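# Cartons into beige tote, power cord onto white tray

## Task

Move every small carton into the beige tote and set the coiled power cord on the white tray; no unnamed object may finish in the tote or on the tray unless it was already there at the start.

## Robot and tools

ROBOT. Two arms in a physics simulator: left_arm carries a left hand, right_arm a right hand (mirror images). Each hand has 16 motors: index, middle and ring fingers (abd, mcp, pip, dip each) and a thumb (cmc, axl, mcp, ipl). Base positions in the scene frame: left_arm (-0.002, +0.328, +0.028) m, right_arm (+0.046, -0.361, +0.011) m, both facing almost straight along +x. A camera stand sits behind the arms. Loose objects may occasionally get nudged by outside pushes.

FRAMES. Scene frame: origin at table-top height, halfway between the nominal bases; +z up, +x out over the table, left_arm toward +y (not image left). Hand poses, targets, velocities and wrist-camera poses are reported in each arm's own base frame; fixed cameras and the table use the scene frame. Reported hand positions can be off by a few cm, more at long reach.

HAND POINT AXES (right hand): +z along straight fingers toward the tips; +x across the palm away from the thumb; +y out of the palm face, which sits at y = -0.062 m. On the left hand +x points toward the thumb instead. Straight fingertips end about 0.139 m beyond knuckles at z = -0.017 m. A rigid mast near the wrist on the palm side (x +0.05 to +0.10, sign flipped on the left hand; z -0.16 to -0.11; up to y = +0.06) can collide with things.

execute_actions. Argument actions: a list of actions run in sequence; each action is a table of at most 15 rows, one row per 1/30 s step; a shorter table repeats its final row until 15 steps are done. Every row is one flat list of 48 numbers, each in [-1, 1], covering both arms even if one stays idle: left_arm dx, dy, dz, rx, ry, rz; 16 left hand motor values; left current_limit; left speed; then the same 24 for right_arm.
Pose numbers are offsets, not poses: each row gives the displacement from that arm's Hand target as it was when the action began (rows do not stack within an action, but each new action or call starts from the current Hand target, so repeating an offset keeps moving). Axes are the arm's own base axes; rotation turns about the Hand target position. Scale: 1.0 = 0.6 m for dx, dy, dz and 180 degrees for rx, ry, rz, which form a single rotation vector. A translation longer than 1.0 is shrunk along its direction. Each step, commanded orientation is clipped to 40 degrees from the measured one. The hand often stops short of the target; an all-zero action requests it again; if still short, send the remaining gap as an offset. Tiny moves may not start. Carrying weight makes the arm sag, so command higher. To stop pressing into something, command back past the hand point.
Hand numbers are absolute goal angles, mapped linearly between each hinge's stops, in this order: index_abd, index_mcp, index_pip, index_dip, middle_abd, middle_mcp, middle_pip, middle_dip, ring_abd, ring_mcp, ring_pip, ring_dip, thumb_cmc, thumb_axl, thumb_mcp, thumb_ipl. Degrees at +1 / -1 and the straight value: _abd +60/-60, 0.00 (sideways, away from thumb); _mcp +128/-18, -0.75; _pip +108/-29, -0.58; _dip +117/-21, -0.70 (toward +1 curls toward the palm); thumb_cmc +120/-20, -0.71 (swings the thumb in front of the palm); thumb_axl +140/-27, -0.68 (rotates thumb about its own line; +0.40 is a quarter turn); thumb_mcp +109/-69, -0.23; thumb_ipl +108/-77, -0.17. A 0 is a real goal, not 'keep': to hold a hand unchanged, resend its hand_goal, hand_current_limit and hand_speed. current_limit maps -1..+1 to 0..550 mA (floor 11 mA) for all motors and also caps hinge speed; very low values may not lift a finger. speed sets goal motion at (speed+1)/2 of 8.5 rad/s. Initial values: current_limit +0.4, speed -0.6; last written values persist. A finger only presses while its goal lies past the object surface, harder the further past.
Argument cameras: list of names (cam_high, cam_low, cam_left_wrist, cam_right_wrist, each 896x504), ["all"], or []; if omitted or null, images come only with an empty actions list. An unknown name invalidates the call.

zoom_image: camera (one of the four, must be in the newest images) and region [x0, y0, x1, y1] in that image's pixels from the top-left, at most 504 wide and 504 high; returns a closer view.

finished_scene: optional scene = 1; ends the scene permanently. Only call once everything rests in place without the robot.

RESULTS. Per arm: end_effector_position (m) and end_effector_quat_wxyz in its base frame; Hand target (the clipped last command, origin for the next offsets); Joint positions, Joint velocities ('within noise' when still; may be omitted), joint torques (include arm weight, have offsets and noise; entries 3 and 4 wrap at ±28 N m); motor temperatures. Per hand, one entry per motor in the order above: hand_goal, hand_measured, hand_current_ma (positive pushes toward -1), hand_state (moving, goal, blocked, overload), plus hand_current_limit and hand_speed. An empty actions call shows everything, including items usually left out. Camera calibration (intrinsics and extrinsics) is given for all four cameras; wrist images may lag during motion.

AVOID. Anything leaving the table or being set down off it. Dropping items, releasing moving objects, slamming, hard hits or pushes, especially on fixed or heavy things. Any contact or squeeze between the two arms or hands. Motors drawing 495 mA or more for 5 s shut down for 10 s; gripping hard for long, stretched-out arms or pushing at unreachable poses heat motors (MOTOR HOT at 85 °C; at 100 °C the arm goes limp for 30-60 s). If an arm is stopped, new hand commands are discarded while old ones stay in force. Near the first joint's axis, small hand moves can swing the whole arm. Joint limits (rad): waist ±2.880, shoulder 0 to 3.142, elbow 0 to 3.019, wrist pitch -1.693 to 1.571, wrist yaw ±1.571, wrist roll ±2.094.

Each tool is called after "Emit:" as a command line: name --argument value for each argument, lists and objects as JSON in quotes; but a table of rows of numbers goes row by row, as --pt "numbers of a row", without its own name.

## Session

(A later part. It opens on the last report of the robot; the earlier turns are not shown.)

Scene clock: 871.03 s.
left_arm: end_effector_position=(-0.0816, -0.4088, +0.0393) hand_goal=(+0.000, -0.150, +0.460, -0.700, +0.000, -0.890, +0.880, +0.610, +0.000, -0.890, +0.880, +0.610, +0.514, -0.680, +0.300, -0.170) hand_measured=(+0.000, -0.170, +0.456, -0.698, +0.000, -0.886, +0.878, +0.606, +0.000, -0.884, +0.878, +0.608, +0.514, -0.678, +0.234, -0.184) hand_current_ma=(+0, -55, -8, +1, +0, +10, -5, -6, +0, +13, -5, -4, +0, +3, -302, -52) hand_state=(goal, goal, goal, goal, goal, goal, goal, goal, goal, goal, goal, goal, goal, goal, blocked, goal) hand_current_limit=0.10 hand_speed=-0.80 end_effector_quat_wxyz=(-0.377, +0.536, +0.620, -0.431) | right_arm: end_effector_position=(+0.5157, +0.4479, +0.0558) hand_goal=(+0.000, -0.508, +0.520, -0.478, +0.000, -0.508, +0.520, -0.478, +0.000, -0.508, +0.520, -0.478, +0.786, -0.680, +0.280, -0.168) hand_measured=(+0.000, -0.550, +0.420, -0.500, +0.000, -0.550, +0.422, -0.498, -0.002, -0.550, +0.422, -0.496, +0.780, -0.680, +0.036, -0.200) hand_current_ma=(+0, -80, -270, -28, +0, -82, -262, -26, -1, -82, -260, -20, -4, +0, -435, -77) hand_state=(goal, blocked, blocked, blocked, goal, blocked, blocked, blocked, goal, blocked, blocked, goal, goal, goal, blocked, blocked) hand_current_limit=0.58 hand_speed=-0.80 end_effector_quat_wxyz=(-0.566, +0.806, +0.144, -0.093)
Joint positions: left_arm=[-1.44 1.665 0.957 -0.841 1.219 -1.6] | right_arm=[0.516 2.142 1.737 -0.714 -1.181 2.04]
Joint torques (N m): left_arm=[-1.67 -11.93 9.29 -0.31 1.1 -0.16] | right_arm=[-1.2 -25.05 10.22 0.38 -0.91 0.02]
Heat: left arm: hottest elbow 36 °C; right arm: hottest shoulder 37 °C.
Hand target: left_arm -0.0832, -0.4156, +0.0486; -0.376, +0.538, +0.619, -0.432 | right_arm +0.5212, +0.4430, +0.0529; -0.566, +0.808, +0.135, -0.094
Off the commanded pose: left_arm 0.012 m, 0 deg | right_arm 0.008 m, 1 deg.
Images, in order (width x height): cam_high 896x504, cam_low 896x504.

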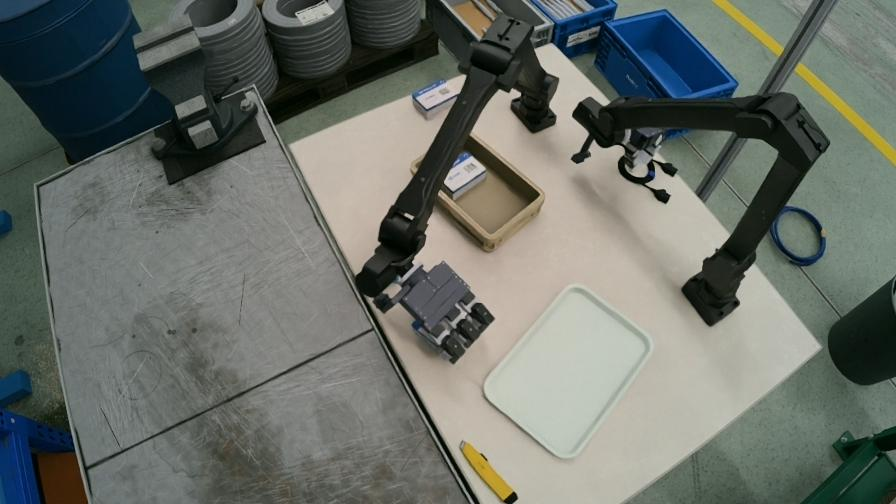

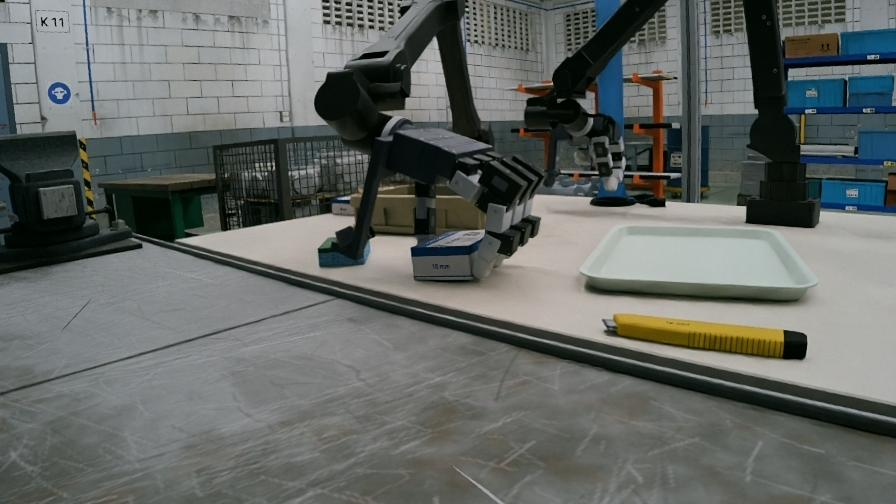

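Emit:
execute_actions --actions '[[[0,0,0.06,0,0,0,0,-0.3,0.46,-0.7,0,-0.89,0.88,0.61,0,-0.89,0.88,0.61,0.514,-0.68,0.1,-0.17,0.4,-0.7,0,0,0.1,0,0,0,0,-0.507,0.54,-0.478,0,-0.507,0.54,-0.478,0,-0.507,0.54,-0.478,0.786,-0.68,0.3,-0.168,0.6,-0.8]],[[0,0,0,0,0,0,0,-0.2,0.36,-0.7,0,-0.89,0.88,0.61,0,-0.89,0.88,0.61,0.514,-0.68,-0.112,-0.17,0.4,-0.7,-0.05,-0.05,0.13,0,0,0,0,-0.507,0.54,-0.478,0,-0.507,0.54,-0.478,0,-0.507,0.54,-0.478,0.786,-0.68,0.3,-0.168,0.6,-0.8]]]' --cameras '["cam_high","cam_low"]'

Emit:
zoom_image --camera "cam_low" --region '[340, 100, 560, 310]'

Emit:
zoom_image --camera "cam_high" --region '[590, 110, 710, 230]'

Scene clock: 895.70 s.
left_arm: end_effector_position=(-0.0828, -0.4003, +0.0705) hand_goal=(+0.000, -0.200, +0.360, -0.700, +0.000, -0.890, +0.880, +0.610, +0.000, -0.890, +0.880, +0.610, +0.514, -0.680, -0.112, -0.170) hand_measured=(+0.000, -0.198, +0.362, -0.698, +0.000, -0.886, +0.878, +0.606, +0.000, -0.884, +0.878, +0.608, +0.514, -0.678, -0.108, -0.172) hand_current_ma=(+0, +2, +3, +1, +0, +10, -5, -6, +0, +13, -5, -4, +0, +3, +8, -5) hand_state=(goal, goal, goal, goal, goal, goal, goal, goal, goal, goal, goal, goal, goal, goal, goal, goal) hand_current_limit=0.40 hand_speed=-0.70 end_effector_quat_wxyz=(-0.383, +0.531, +0.625, -0.425) | right_arm: end_effector_position=(+0.4785, +0.4127, +0.1657) hand_goal=(+0.000, -0.508, +0.540, -0.478, +0.000, -0.508, +0.540, -0.478, +0.000, -0.508, +0.540, -0.478, +0.786, -0.680, +0.300, -0.168) hand_measured=(+0.000, -0.550, +0.444, -0.502, +0.000, -0.554, +0.448, -0.500, +0.002, -0.558, +0.452, -0.496, +0.772, -0.680, +0.034, -0.206) hand_current_ma=(+0, -82, -253, -32, +0, -93, -237, -28, +1, -105, -219, -20, -16, +0, -440, -95) hand_state=(goal, blocked, blocked, blocked, goal, blocked, blocked, blocked, goal, blocked, blocked, goal, goal, goal, blocked, blocked) hand_current_limit=0.60 hand_speed=-0.80 end_effector_quat_wxyz=(-0.556, +0.814, +0.124, -0.114)
Joint positions: left_arm=[-1.44 1.6 0.975 -0.94 1.219 -1.606] | right_arm=[0.497 1.952 1.736 -0.994 -1.181 2.008]
Joint torques (N m): left_arm=[-2.43 -10.81 11.51 -0.09 1.09 -0.11] | right_arm=[-1.14 -24.64 13.55 0.32 -1.27 -0.1]
Heat: left arm: hottest elbow 37 °C; right arm: hottest shoulder 38 °C.
Hand target: left_arm -0.0832, -0.4155, +0.0845; -0.376, +0.538, +0.619, -0.432 | right_arm +0.4912, +0.4130, +0.1910; -0.566, +0.808, +0.135, -0.094
Off the commanded pose: left_arm 0.021 m, 2 deg | right_arm 0.028 m, 3 deg.
Images, in order (width x height): cam_high 896x504, cam_low 896x504.

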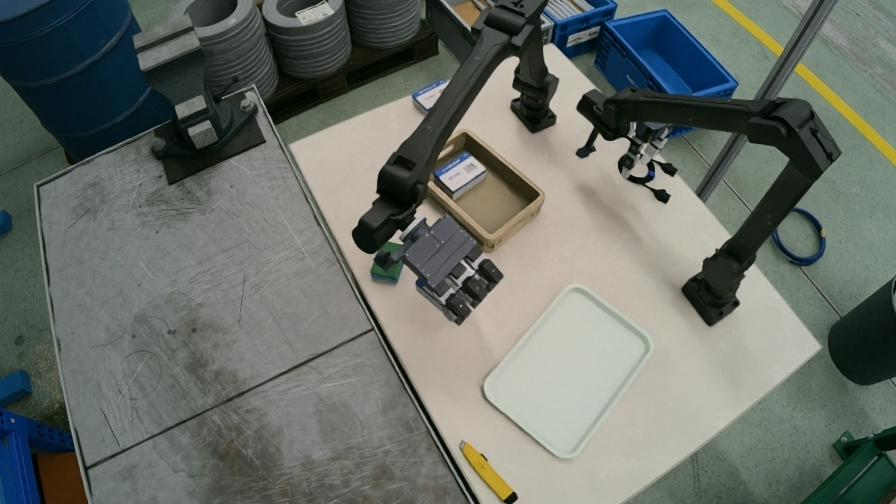

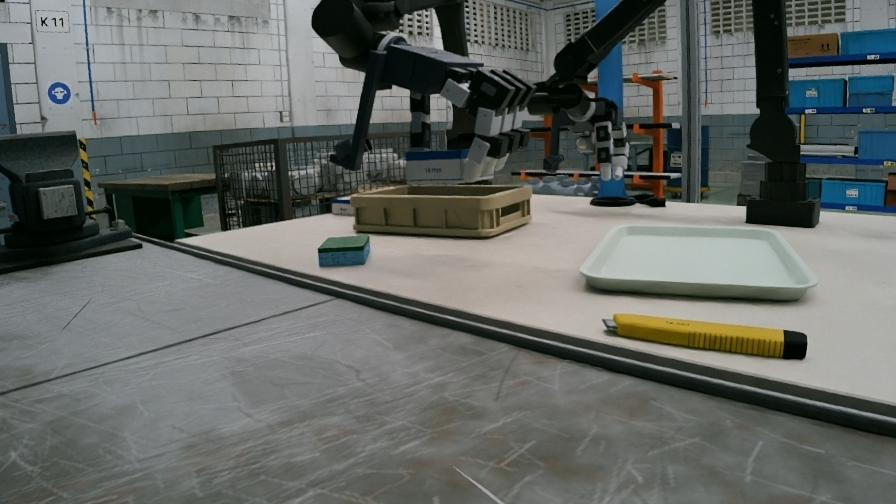

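Scaled by 2.291 from the camera's 896x504 image, which has a finer 1280x720 frame.

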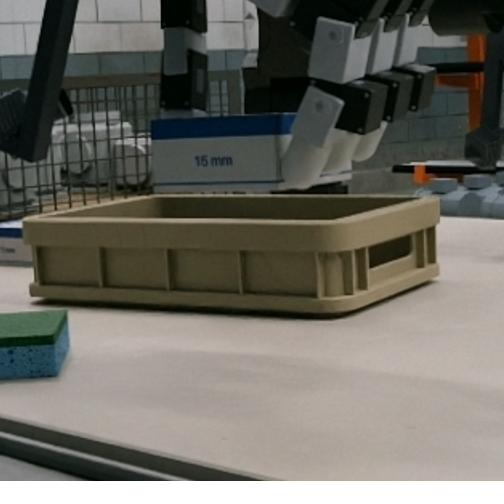

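Scaled by 4.200 from the camera's 896x504 image, which has a finer 1280x720 frame.

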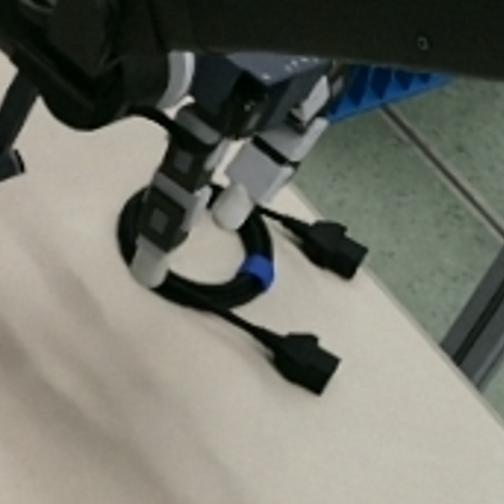

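Emit:
execute_actions --actions '[[[0.005,0.0075,-0.04,0,0,0,0,-0.192,0.358,-0.7,0,-0.89,0.88,0.61,0,-0.89,0.88,0.61,0.514,-0.68,-0.112,-0.17,0.4,-0.7,-0.133,-0.1,0.02,0,0,-0.025,0,-0.507,0.54,-0.478,0,-0.507,0.54,-0.478,0,-0.507,0.54,-0.478,0.786,-0.68,0.3,-0.168,0.6,-0.8]],[[0,0,-0.02,0,0,0,0,-0.192,0.358,-0.7,0,-0.89,0.88,0.61,0,-0.89,0.88,0.61,0.514,-0.68,-0.112,-0.17,0.4,-0.7,-0.133,-0.1,0,0,0,-0.025,0,-0.507,0.54,-0.478,0,-0.507,0.54,-0.478,0,-0.507,0.54,-0.478,0.786,-0.68,0.3,-0.168,0.6,-0.8]],[[0,0,0,0,0,0,0,-0.192,0.358,-0.7,0,-0.89,0.88,0.61,0,-0.89,0.88,0.61,0.514,-0.68,-0.112,-0.17,0.4,-0.7,-0.11,-0.1,0,0,0,0,0,-0.507,0.54,-0.478,0,-0.507,0.54,-0.478,0,-0.507,0.54,-0.478,0.786,-0.68,0.3,-0.168,0.6,-0.8]]]' --cameras '["cam_high","cam_low"]'

Emit:
zoom_image --camera "cam_high" --region '[380, 80, 580, 280]'

Emit:
zoom_image --camera "cam_high" --region '[590, 110, 710, 230]'

Scene clock: 949.10 s.
left_arm: end_effector_position=(-0.0816, -0.4084, +0.0551) hand_goal=(+0.000, -0.192, +0.358, -0.700, +0.000, -0.890, +0.880, +0.610, +0.000, -0.890, +0.880, +0.610, +0.514, -0.680, -0.112, -0.170) hand_measured=(+0.000, -0.190, +0.360, -0.698, +0.000, -0.886, +0.878, +0.606, +0.000, -0.884, +0.878, +0.608, +0.514, -0.678, -0.108, -0.172) hand_current_ma=(+0, +2, +3, +1, +0, +10, -5, -6, +0, +13, -5, -4, +0, +3, +8, -5) hand_state=(goal, goal, goal, goal, goal, goal, goal, goal, goal, goal, goal, goal, goal, goal, goal, goal) hand_current_limit=0.40 hand_speed=-0.70 end_effector_quat_wxyz=(-0.379, +0.535, +0.621, -0.429) | right_arm: end_effector_position=(+0.2609, +0.2348, +0.1892) hand_goal=(+0.000, -0.508, +0.540, -0.478, +0.000, -0.508, +0.540, -0.478, +0.000, -0.508, +0.540, -0.478, +0.786, -0.680, +0.300, -0.168) hand_measured=(+0.000, -0.552, +0.446, -0.502, +0.000, -0.556, +0.450, -0.500, +0.004, -0.560, +0.456, -0.496, +0.770, -0.680, +0.034, -0.206) hand_current_ma=(+0, -87, -241, -32, +0, -96, -228, -28, +2, -109, -206, -20, -18, +0, -440, -97) hand_state=(goal, blocked, blocked, blocked, goal, blocked, blocked, blocked, goal, blocked, blocked, goal, goal, goal, blocked, blocked) hand_current_limit=0.60 hand_speed=-0.80 end_effector_quat_wxyz=(-0.565, +0.820, +0.065, -0.063)
Joint positions: left_arm=[-1.44 1.639 0.975 -0.891 1.219 -1.6] | right_arm=[0.34 1.169 0.884 -0.911 -1.181 2.006]
Joint torques (N m): left_arm=[-1.03 -10.17 7.3 0.65 1.09 0.07] | right_arm=[-1.55 -11.05 11.34 0.31 -1.22 -0.11]
Motor temperatures (°C): left_arm=[24 32 41 26 26 25] | right_arm=[29 34 35 25 31 26]
Heat: left arm: hottest elbow 41 °C; right arm: hottest elbow 35 °C.
Hand target: left_arm -0.0802, -0.4111, +0.0486; -0.376, +0.538, +0.619, -0.432 | right_arm +0.2657, +0.2330, +0.2029; -0.571, +0.816, +0.072, -0.049
Off the commanded pose: left_arm 0.007 m, 1 deg | right_arm 0.015 m, 2 deg.
Images, in order (width x height): cam_high 896x504, cam_low 896x504.

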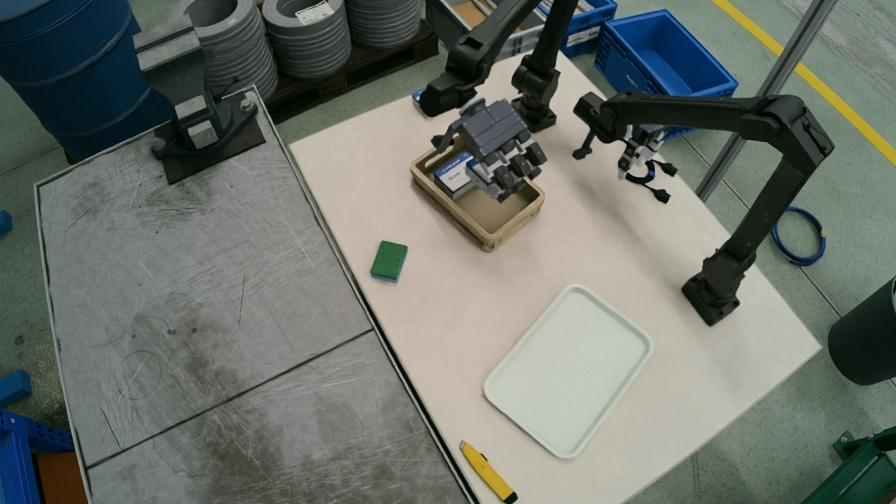

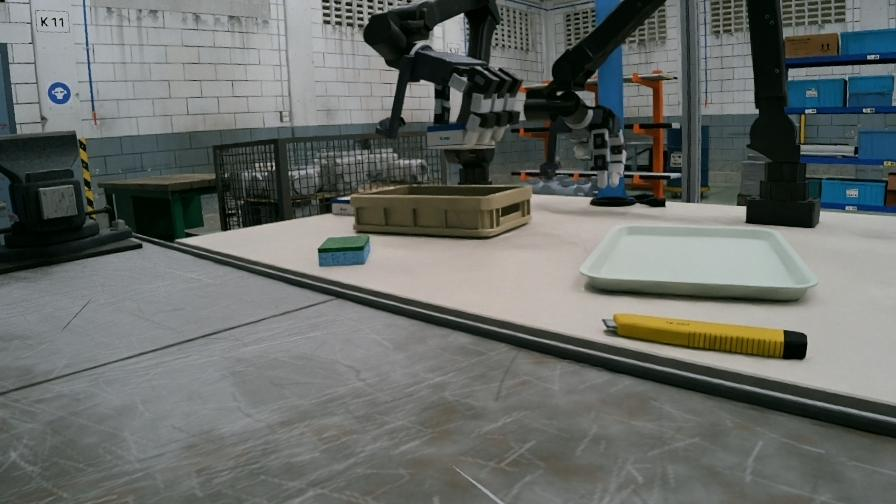

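Scaled by 2.520 from the camera's 896x504 image, which has a finer 1280x720 frame.

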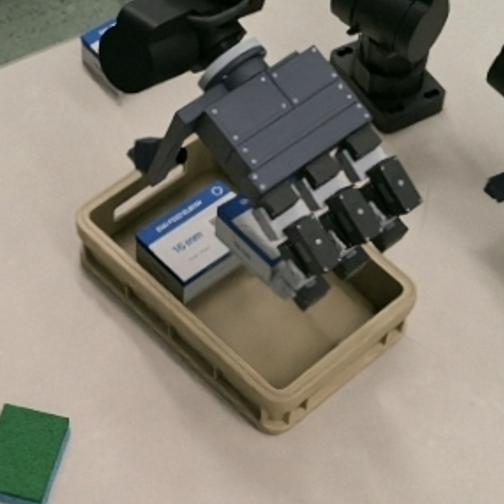

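Scaled by 4.200 from the camera's 896x504 image, which has a finer 1280x720 frame.

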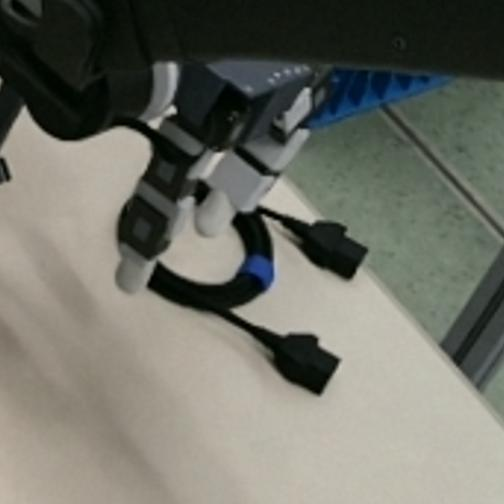

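Emit:
zoom_image --camera "cam_high" --region '[440, 130, 520, 210]'

Emit:
zoom_image --camera "cam_low" --region '[360, 50, 540, 240]'

Scaled by 6.300 from the camera's 896x504 image, which has a finer 1280x720 frame.

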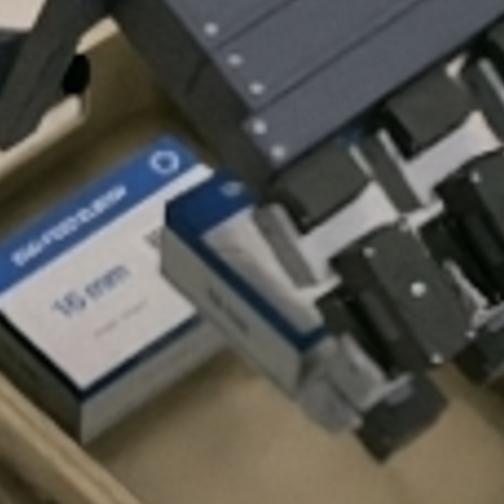

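Scaled by 2.653 from the camera's 896x504 image, which has a finer 1280x720 frame.

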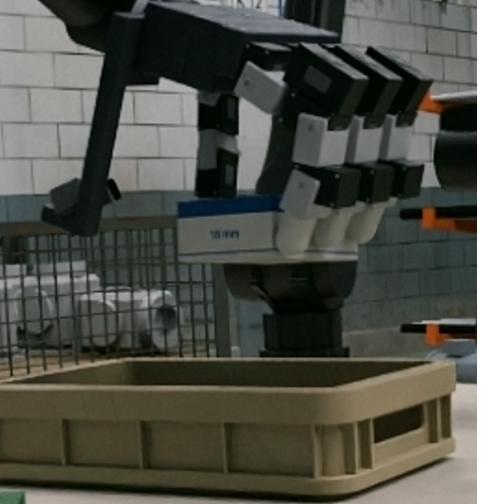

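Emit:
execute_actions --actions '[[[0.0167,-0.0083,-0.04,0,0,0,0,-0.192,0.358,-0.7,0,-0.89,0.88,0.61,0,-0.89,0.88,0.61,0.514,-0.68,-0.112,-0.17,0.4,-0.7,-0.0075,-0.033,-0.06,-0.0545,-0.0105,0,0,-0.507,0.54,-0.478,0,-0.507,0.54,-0.478,0,-0.507,0.54,-0.478,0.786,-0.68,0.3,-0.168,0.6,-0.8]],[[0,0,-0.015,0,0,0,0,-0.192,0.358,-0.7,0,-0.89,0.88,0.61,0,-0.89,0.88,0.61,0.514,-0.68,-0.112,-0.17,0.4,-0.7,0,0,-0.08,0,0,0,0,-0.507,0.54,-0.478,0,-0.507,0.54,-0.478,0,-0.507,0.54,-0.478,0.786,-0.68,0.3,-0.168,0.6,-0.8]]]' --cameras '["cam_high","cam_low"]'

Emit:
zoom_image --camera "cam_high" --region '[420, 110, 560, 250]'

Emit:
zoom_image --camera "cam_high" --region '[600, 130, 690, 220]'

Emit:
zoom_image --camera "cam_low" --region '[340, 100, 560, 250]'

Emit:
zoom_image --camera "cam_low" --region '[580, 160, 660, 215]'

Scene clock: 1018.90 s.
left_arm: end_effector_position=(-0.0759, -0.4117, +0.0220) hand_goal=(+0.000, -0.192, +0.358, -0.700, +0.000, -0.890, +0.880, +0.610, +0.000, -0.890, +0.880, +0.610, +0.514, -0.680, -0.112, -0.170) hand_measured=(+0.000, -0.190, +0.360, -0.698, +0.000, -0.886, +0.878, +0.606, +0.000, -0.884, +0.878, +0.608, +0.514, -0.678, -0.108, -0.172) hand_current_ma=(+0, +2, +2, +1, +0, +10, -5, -6, +0, +13, -5, -4, +0, +3, +8, -5) hand_state=(goal, goal, goal, goal, goal, goal, goal, goal, goal, goal, goal, goal, goal, goal, goal, goal) hand_current_limit=0.40 hand_speed=-0.70 end_effector_quat_wxyz=(-0.382, +0.537, +0.619, -0.427) | right_arm: end_effector_position=(+0.2563, +0.2066, +0.1141) hand_goal=(+0.000, -0.508, +0.540, -0.478, +0.000, -0.508, +0.540, -0.478, +0.000, -0.508, +0.540, -0.478, +0.786, -0.680, +0.300, -0.168) hand_measured=(+0.000, -0.554, +0.446, -0.502, +0.000, -0.556, +0.450, -0.500, +0.004, -0.560, +0.456, -0.496, +0.770, -0.680, +0.034, -0.206) hand_current_ma=(+0, -90, -241, -32, +0, -97, -228, -28, +2, -109, -206, -20, -18, +0, -440, -97) hand_state=(goal, blocked, blocked, blocked, goal, blocked, blocked, blocked, goal, blocked, blocked, goal, goal, goal, blocked, blocked) hand_current_limit=0.60 hand_speed=-0.80 end_effector_quat_wxyz=(-0.493, +0.866, +0.065, -0.050)
Joint positions: left_arm=[-1.428 1.722 0.975 -0.868 1.219 -1.539] | right_arm=[0.342 1.211 0.771 -0.857 -1.014 1.917]
Joint torques (N m): left_arm=[-0.85 -10.75 7.12 0.58 1.01 0.09] | right_arm=[-0.26 -9.7 10.19 1.11 -1.1 -0.04]
Heat: left arm: hottest elbow 38 °C; right arm: hottest elbow 34 °C.
Hand target: left_arm -0.0702, -0.4160, +0.0156; -0.376, +0.538, +0.619, -0.432 | right_arm +0.2612, +0.2132, +0.1190; -0.498, +0.863, +0.076, -0.042
Off the commanded pose: left_arm 0.010 m, 1 deg | right_arm 0.010 m, 2 deg.
Images, in order (width x height): cam_high 896x504, cam_low 896x504.

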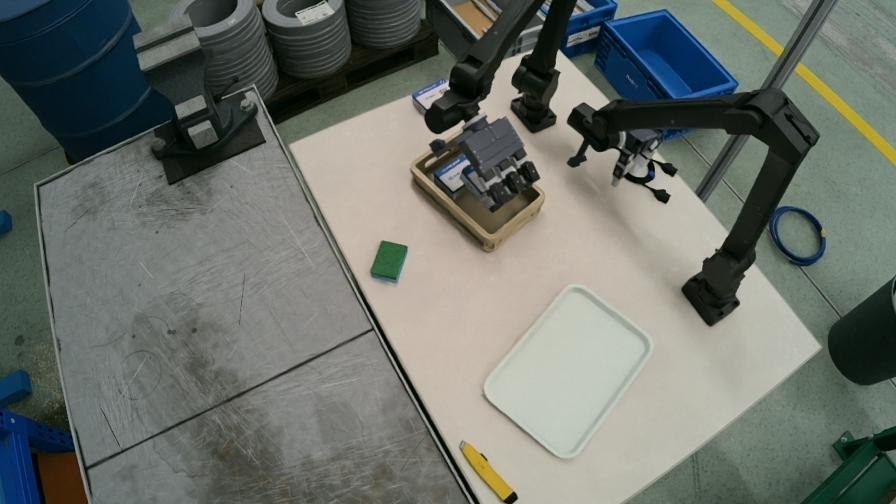

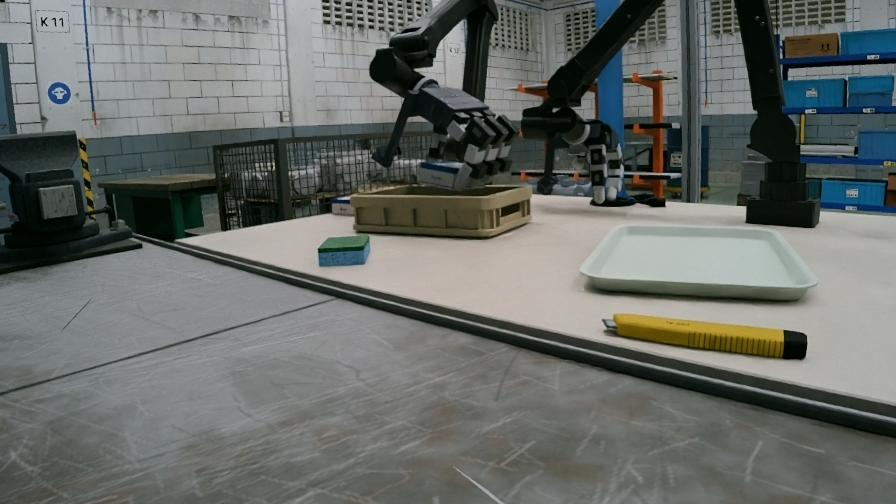

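Scaled by 3.600 from the camera's 896x504 image, which has a finer 1280x720 frame.

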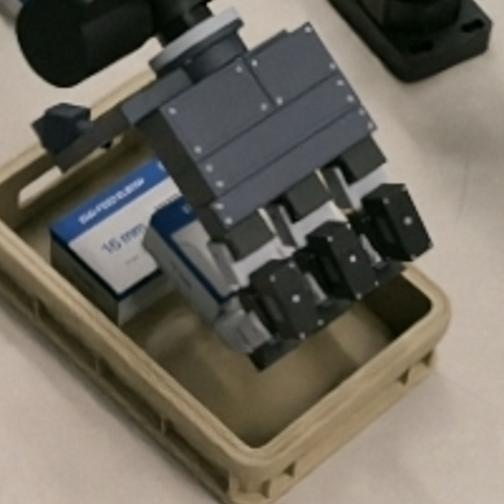

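Scaled by 5.600 from the camera's 896x504 image, which has a finer 1280x720 frame.

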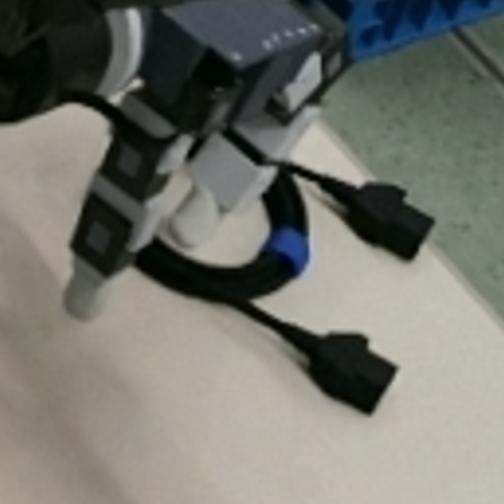

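Scaled by 2.291 from the camera's 896x504 image, which has a finer 1280x720 frame.

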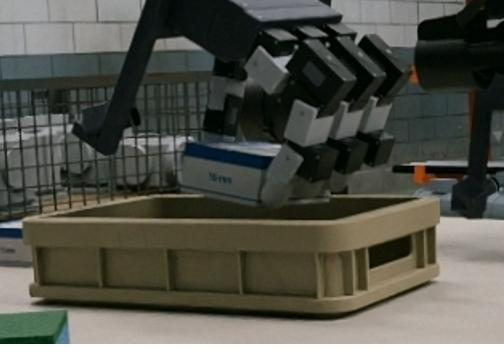

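Scaled by 6.300 from the camera's 896x504 image, which has a finer 1280x720 frame.

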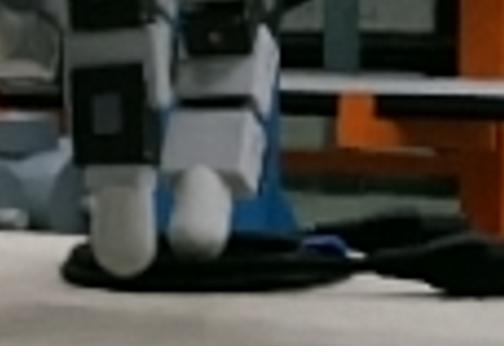

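Emit:
execute_actions --actions '[[[0,0,-0.007,0,0,0,0,0,0.358,-0.7,0,-0.89,0.88,0.61,0,-0.89,0.88,0.61,0.514,-0.68,0.1,-0.17,0.3,-0.8,0,0,-0.055,0,0,0,0,-0.507,0.54,-0.478,0,-0.507,0.54,-0.478,0,-0.507,0.54,-0.478,0.786,-0.68,0.3,-0.168,0.6,-0.8]],[[0,0,0,0,0,0,0,0.1,0.358,-0.7,0,-0.89,0.88,0.61,0,-0.89,0.88,0.61,0.514,-0.68,0.27,-0.17,0.3,-0.8,0,0,0,0,0,0,0,-0.507,0.54,-0.478,0,-0.507,0.54,-0.478,0,-0.507,0.54,-0.478,0.786,-0.68,0.3,-0.168,0.6,-0.8]]]' --cameras '["cam_high","cam_low"]'

Emit:
zoom_image --camera "cam_high" --region '[420, 110, 560, 250]'

Emit:
zoom_image --camera "cam_high" --region '[600, 130, 690, 220]'

Emit:
zoom_image --camera "cam_low" --region '[340, 100, 560, 250]'

Emit:
zoom_image --camera "cam_low" --region '[580, 160, 660, 215]'

Scene clock: 1038.03 s.
left_arm: end_effector_position=(-0.0758, -0.4133, +0.0187) hand_goal=(+0.000, +0.100, +0.358, -0.700, +0.000, -0.890, +0.880, +0.610, +0.000, -0.890, +0.880, +0.610, +0.514, -0.680, +0.270, -0.170) hand_measured=(+0.000, +0.022, +0.346, -0.704, +0.000, -0.886, +0.878, +0.606, +0.000, -0.884, +0.878, +0.608, +0.514, -0.678, +0.114, -0.186) hand_current_ma=(+0, -298, -28, -6, +0, +10, -5, -6, +0, +13, -5, -4, +0, +3, -358, -62) hand_state=(goal, blocked, goal, goal, goal, goal, goal, goal, goal, goal, goal, goal, goal, goal, blocked, goal) hand_current_limit=0.30 hand_speed=-0.80 end_effector_quat_wxyz=(-0.381, +0.538, +0.619, -0.428) | right_arm: end_effector_position=(+0.2573, +0.2070, +0.0827) hand_goal=(+0.000, -0.508, +0.540, -0.478, +0.000, -0.508, +0.540, -0.478, +0.000, -0.508, +0.540, -0.478, +0.786, -0.680, +0.300, -0.168) hand_measured=(+0.000, -0.554, +0.446, -0.502, +0.000, -0.556, +0.450, -0.500, +0.004, -0.560, +0.456, -0.496, +0.770, -0.680, +0.034, -0.206) hand_current_ma=(+0, -90, -241, -32, +0, -97, -228, -28, +2, -109, -206, -20, -18, +0, -440, -97) hand_state=(goal, blocked, blocked, blocked, goal, blocked, blocked, blocked, goal, blocked, blocked, goal, goal, goal, blocked, blocked) hand_current_limit=0.60 hand_speed=-0.80 end_effector_quat_wxyz=(-0.494, +0.866, +0.067, -0.047)
Joint positions: left_arm=[-1.428 1.73 0.975 -0.857 1.219 -1.538] | right_arm=[0.342 1.258 0.716 -0.75 -1.015 1.915]
Joint torques (N m): left_arm=[-0.91 -10.46 6.75 0.76 1.05 0.05] | right_arm=[0.09 -9.64 9.63 1.14 -1.03 -0.03]
Heat: left arm: hottest elbow 38 °C; right arm: hottest elbow 34 °C.
Hand target: left_arm -0.0702, -0.4161, +0.0113; -0.376, +0.538, +0.619, -0.432 | right_arm +0.2612, +0.2132, +0.0860; -0.498, +0.863, +0.076, -0.042
Off the commanded pose: left_arm 0.010 m, 1 deg | right_arm 0.008 m, 1 deg.
Images, in order (width x height): cam_high 896x504, cam_low 896x504.

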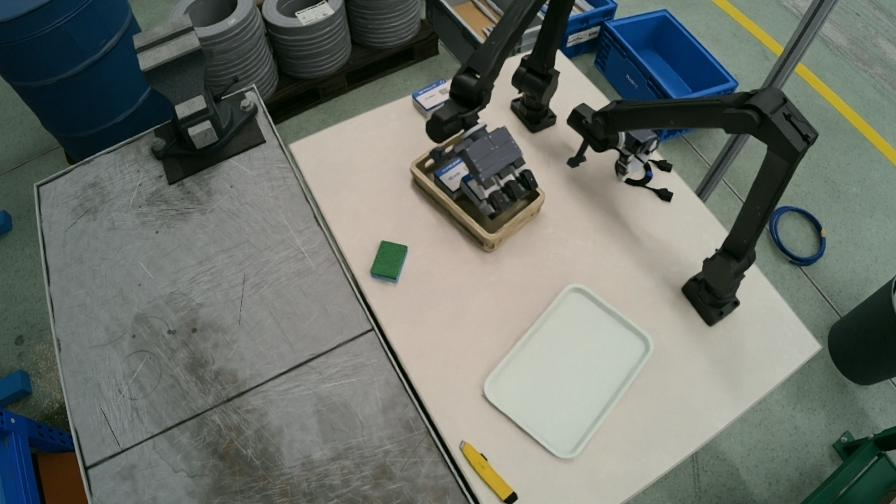

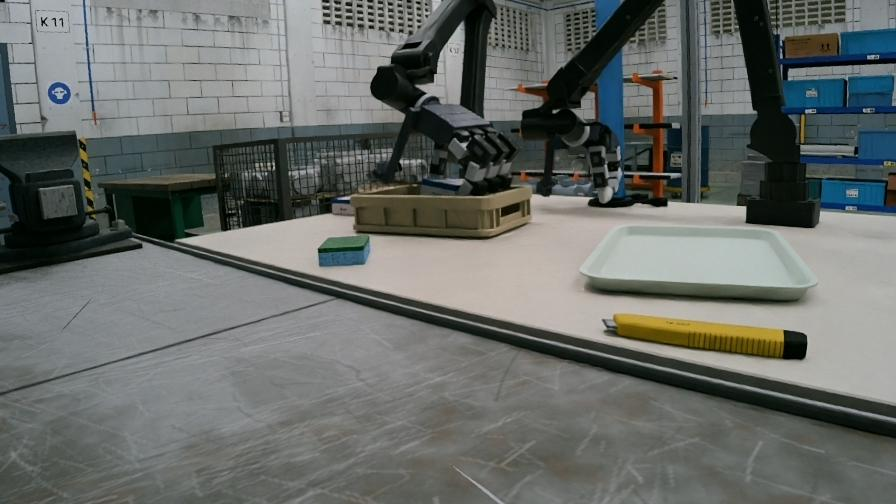

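Scaled by 3.600 from the camera's 896x504 image, which has a finer 1280x720 frame.

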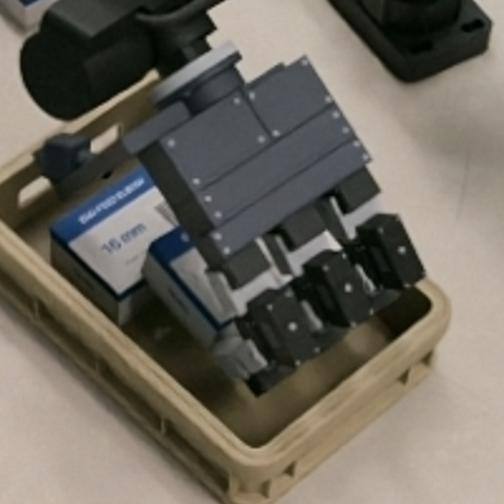

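Scaled by 5.600 from the camera's 896x504 image, which has a finer 1280x720 frame.

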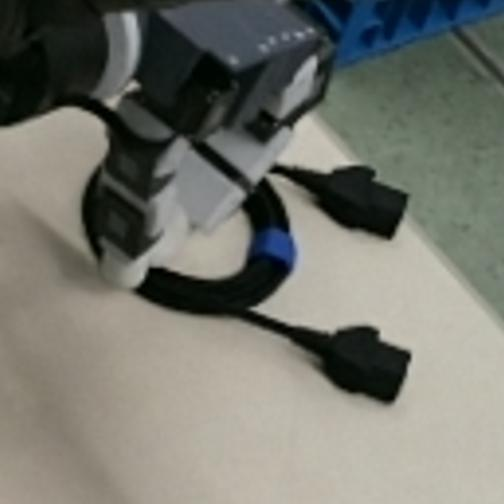

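Scaled by 2.291 from the camera's 896x504 image, which has a finer 1280x720 frame.

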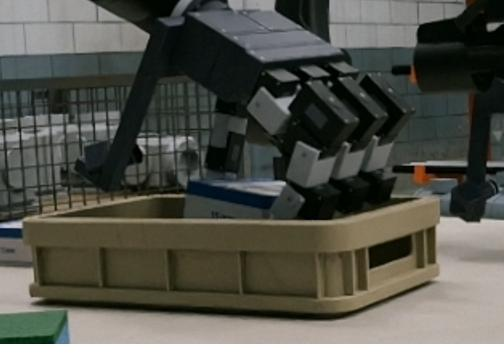

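Scaled by 6.300 from the camera's 896x504 image, which has a finer 1280x720 frame.

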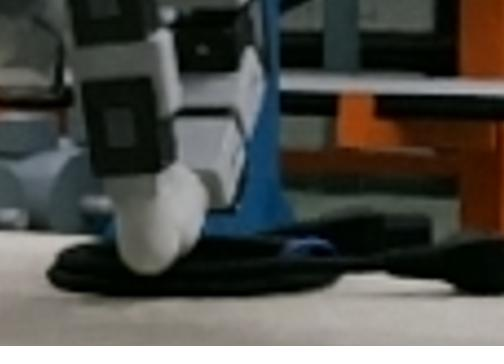

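Emit:
execute_actions --actions '[[[0,0,0.05,0,0,0,0,-0.1,0.358,-0.7,0,-0.89,0.88,0.61,0,-0.89,0.88,0.61,0.514,-0.68,0.1,-0.17,0.4,-0.7,0,0,-0.025,0,0,0,0,-0.507,0.54,-0.478,0,-0.507,0.54,-0.478,0,-0.507,0.54,-0.478,0.786,-0.68,0.3,-0.168,0.6,-0.8]],[[0.0267,0.0083,0,0,0,0,0,-0.192,0.358,-0.7,0,-0.89,0.88,0.61,0,-0.89,0.88,0.61,0.514,-0.68,-0.15,-0.17,0.4,-0.7,0,0,0,0,0,0,0,-0.507,0.54,-0.478,0,-0.507,0.54,-0.478,0,-0.507,0.54,-0.478,0.786,-0.68,0.3,-0.168,0.6,-0.8]]]' --cameras '["cam_high","cam_low"]'

Emit:
zoom_image --camera "cam_high" --region '[420, 110, 560, 250]'

Emit:
zoom_image --camera "cam_high" --region '[600, 130, 690, 220]'

Emit:
zoom_image --camera "cam_low" --region '[340, 100, 560, 250]'

Scene clock: 1066.93 s.
left_arm: end_effector_position=(-0.0609, -0.3949, +0.0331) hand_goal=(+0.000, -0.192, +0.358, -0.700, +0.000, -0.890, +0.880, +0.610, +0.000, -0.890, +0.880, +0.610, +0.514, -0.680, -0.150, -0.170) hand_measured=(+0.000, -0.182, +0.352, -0.702, +0.000, -0.886, +0.878, +0.606, +0.000, -0.884, +0.878, +0.608, +0.514, -0.678, -0.146, -0.172) hand_current_ma=(+0, +24, -11, -5, +0, +10, -5, -6, +0, +13, -5, -4, +0, +3, +9, -5) hand_state=(goal, goal, goal, goal, goal, goal, goal, goal, goal, goal, goal, goal, goal, goal, goal, goal) hand_current_limit=0.40 hand_speed=-0.70 end_effector_quat_wxyz=(-0.388, +0.530, +0.625, -0.422) | right_arm: end_effector_position=(+0.2587, +0.2075, +0.0703) hand_goal=(+0.000, -0.508, +0.540, -0.478, +0.000, -0.508, +0.540, -0.478, +0.000, -0.508, +0.540, -0.478, +0.786, -0.680, +0.300, -0.168) hand_measured=(+0.000, -0.554, +0.446, -0.502, +0.000, -0.556, +0.450, -0.500, +0.004, -0.560, +0.456, -0.496, +0.770, -0.680, +0.034, -0.206) hand_current_ma=(+0, -90, -241, -32, +0, -97, -228, -28, +2, -109, -206, -20, -18, +0, -440, -97) hand_state=(goal, blocked, blocked, blocked, goal, blocked, blocked, blocked, goal, blocked, blocked, goal, goal, goal, blocked, blocked) hand_current_limit=0.60 hand_speed=-0.80 end_effector_quat_wxyz=(-0.495, +0.865, +0.068, -0.044)
Joint positions: left_arm=[-1.385 1.699 0.975 -1.015 1.215 -1.431] | right_arm=[0.342 1.28 0.697 -0.701 -1.015 1.915]
Joint velocities: left_arm=[within noise] | right_arm=[-0.024 -0.044 0.002 -0.007 0.022 -0.007]
Joint torques (N m): left_arm=[-1.14 -10.64 10.29 -0.32 1.01 0.11] | right_arm=[0.56 -8.76 8.84 1.16 -1.02 -0.07]
Heat: left arm: hottest elbow 37 °C; right arm: hottest elbow 33 °C.
Hand target: left_arm -0.0542, -0.4111, +0.0413; -0.376, +0.538, +0.619, -0.432 | right_arm +0.2612, +0.2131, +0.0709; -0.498, +0.863, +0.076, -0.042
Off the commanded pose: left_arm 0.019 m, 2 deg | right_arm 0.006 m, 1 deg.
Images, in order (width x height): cam_high 896x504, cam_low 896x504.

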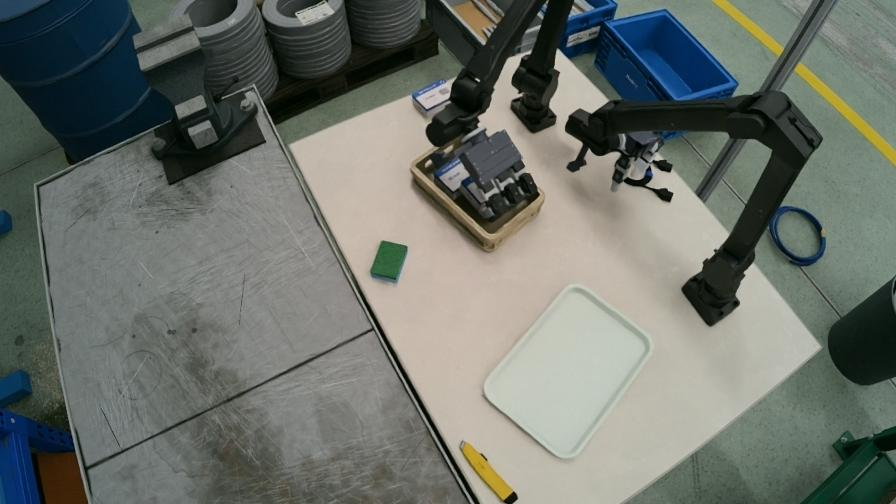

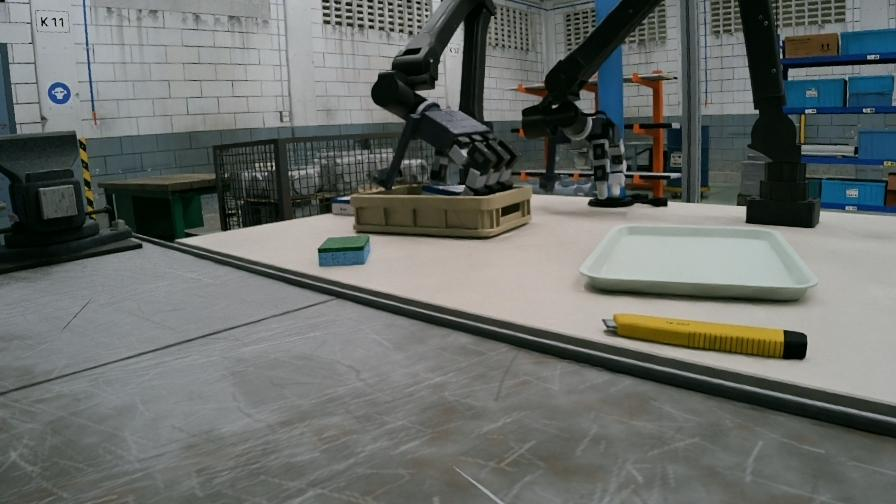

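Scaled by 3.600 from the camera's 896x504 image, which has a finer 1280x720 frame.

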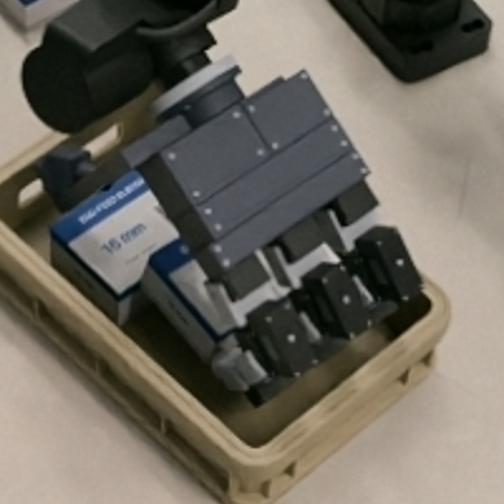

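Scaled by 5.600 from the camera's 896x504 image, which has a finer 1280x720 frame.

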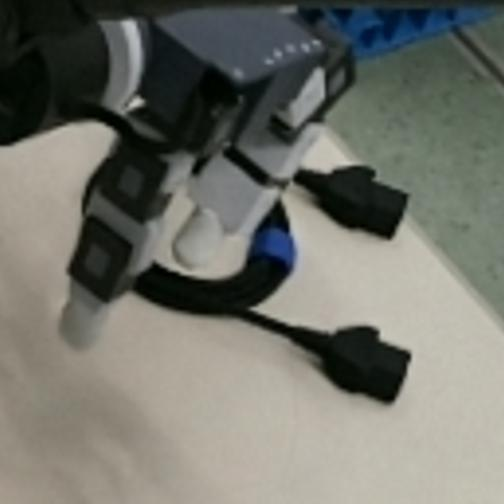

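Scaled by 2.291 from the camera's 896x504 image, which has a finer 1280x720 frame.

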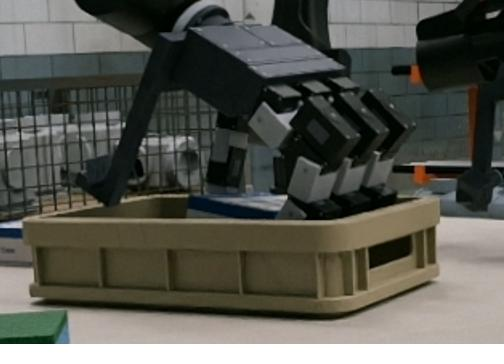

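Emit:
execute_actions --actions '[[[0,0,0,0,0,0,0,-0.192,0.358,-0.7,0,-0.89,0.88,0.61,0,-0.89,0.88,0.61,0.514,-0.68,-0.15,-0.17,0.4,-0.7,0,0,0,0,0,0,0,-0.507,0.36,-0.478,0,-0.507,0.36,-0.478,0,-0.507,0.36,-0.478,0.786,-0.68,0.05,-0.168,0.4,-0.85]],[[0,0,0,0,0,0,0,-0.192,0.358,-0.7,0,-0.89,0.88,0.61,0,-0.89,0.88,0.61,0.514,-0.68,-0.15,-0.17,0.4,-0.7,0,0,0,0,0,0,0,-0.507,0.15,-0.478,0,-0.507,0.15,-0.478,0,-0.507,0.15,-0.478,0.786,-0.68,0,-0.168,0.4,-0.85]]]' --cameras '["cam_high","cam_low"]'

Scene clock: 1106.93 s.
left_arm: end_effector_position=(-0.0608, -0.3951, +0.0330) hand_goal=(+0.000, -0.192, +0.358, -0.700, +0.000, -0.890, +0.880, +0.610, +0.000, -0.890, +0.880, +0.610, +0.514, -0.680, -0.150, -0.170) hand_measured=(+0.000, -0.182, +0.352, -0.702, +0.000, -0.886, +0.878, +0.606, +0.000, -0.884, +0.878, +0.608, +0.514, -0.678, -0.146, -0.172) hand_current_ma=(+0, +24, -11, -5, +0, +10, -5, -6, +0, +13, -5, -4, +0, +3, +9, -5) hand_state=(goal, goal, goal, goal, goal, goal, goal, goal, goal, goal, goal, goal, goal, goal, goal, goal) hand_current_limit=0.40 hand_speed=-0.70 end_effector_quat_wxyz=(-0.387, +0.531, +0.624, -0.422) | right_arm: end_effector_position=(+0.2591, +0.2081, +0.0706) hand_goal=(+0.000, -0.508, +0.150, -0.478, +0.000, -0.508, +0.150, -0.478, +0.000, -0.508, +0.150, -0.478, +0.786, -0.680, +0.000, -0.168) hand_measured=(+0.000, -0.506, +0.152, -0.482, +0.000, -0.504, +0.152, -0.480, +0.004, -0.504, +0.152, -0.480, +0.780, -0.680, +0.004, -0.170) hand_current_ma=(+0, +1, +1, -1, +0, +2, +1, -1, +1, +2, +1, -1, -3, +0, +3, -1) hand_state=(goal, goal, goal, goal, goal, goal, goal, goal, goal, goal, goal, goal, goal, goal, goal, goal) hand_current_limit=0.40 hand_speed=-0.85 end_effector_quat_wxyz=(-0.496, +0.864, +0.069, -0.044)
Joint positions: left_arm=[-1.385 1.699 0.975 -1.015 1.215 -1.428] | right_arm=[0.342 1.28 0.697 -0.698 -1.017 1.915]
Joint torques (N m): left_arm=[-0.79 -11.11 10.17 -0.47 1.07 0.13] | right_arm=[0.62 -9.99 8.85 1.24 -0.95 -0.04]
Heat: left arm: hottest elbow 39 °C; right arm: hottest elbow 33 °C.
Hand target: left_arm -0.0542, -0.4111, +0.0413; -0.376, +0.538, +0.619, -0.432 | right_arm +0.2611, +0.2132, +0.0709; -0.498, +0.863, +0.076, -0.042
Off the commanded pose: left_arm 0.019 m, 2 deg | right_arm 0.006 m, 1 deg.
Images, in order (width x height): cam_high 896x504, cam_low 896x504.

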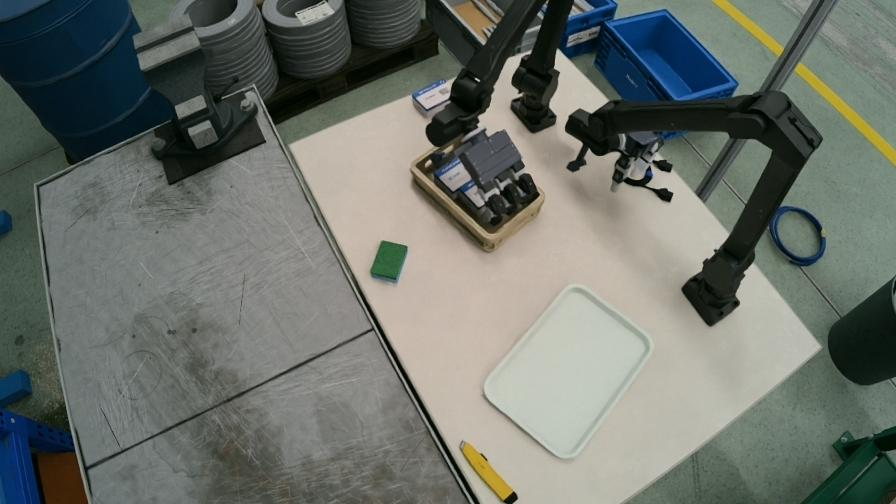

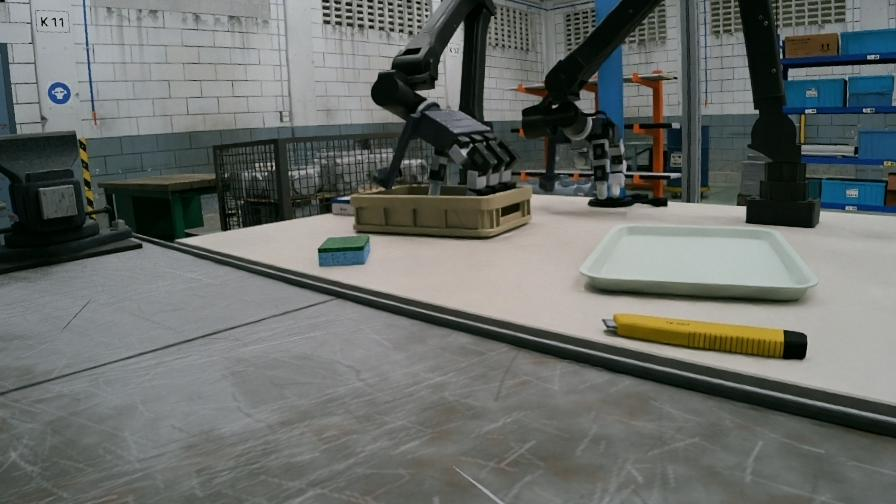

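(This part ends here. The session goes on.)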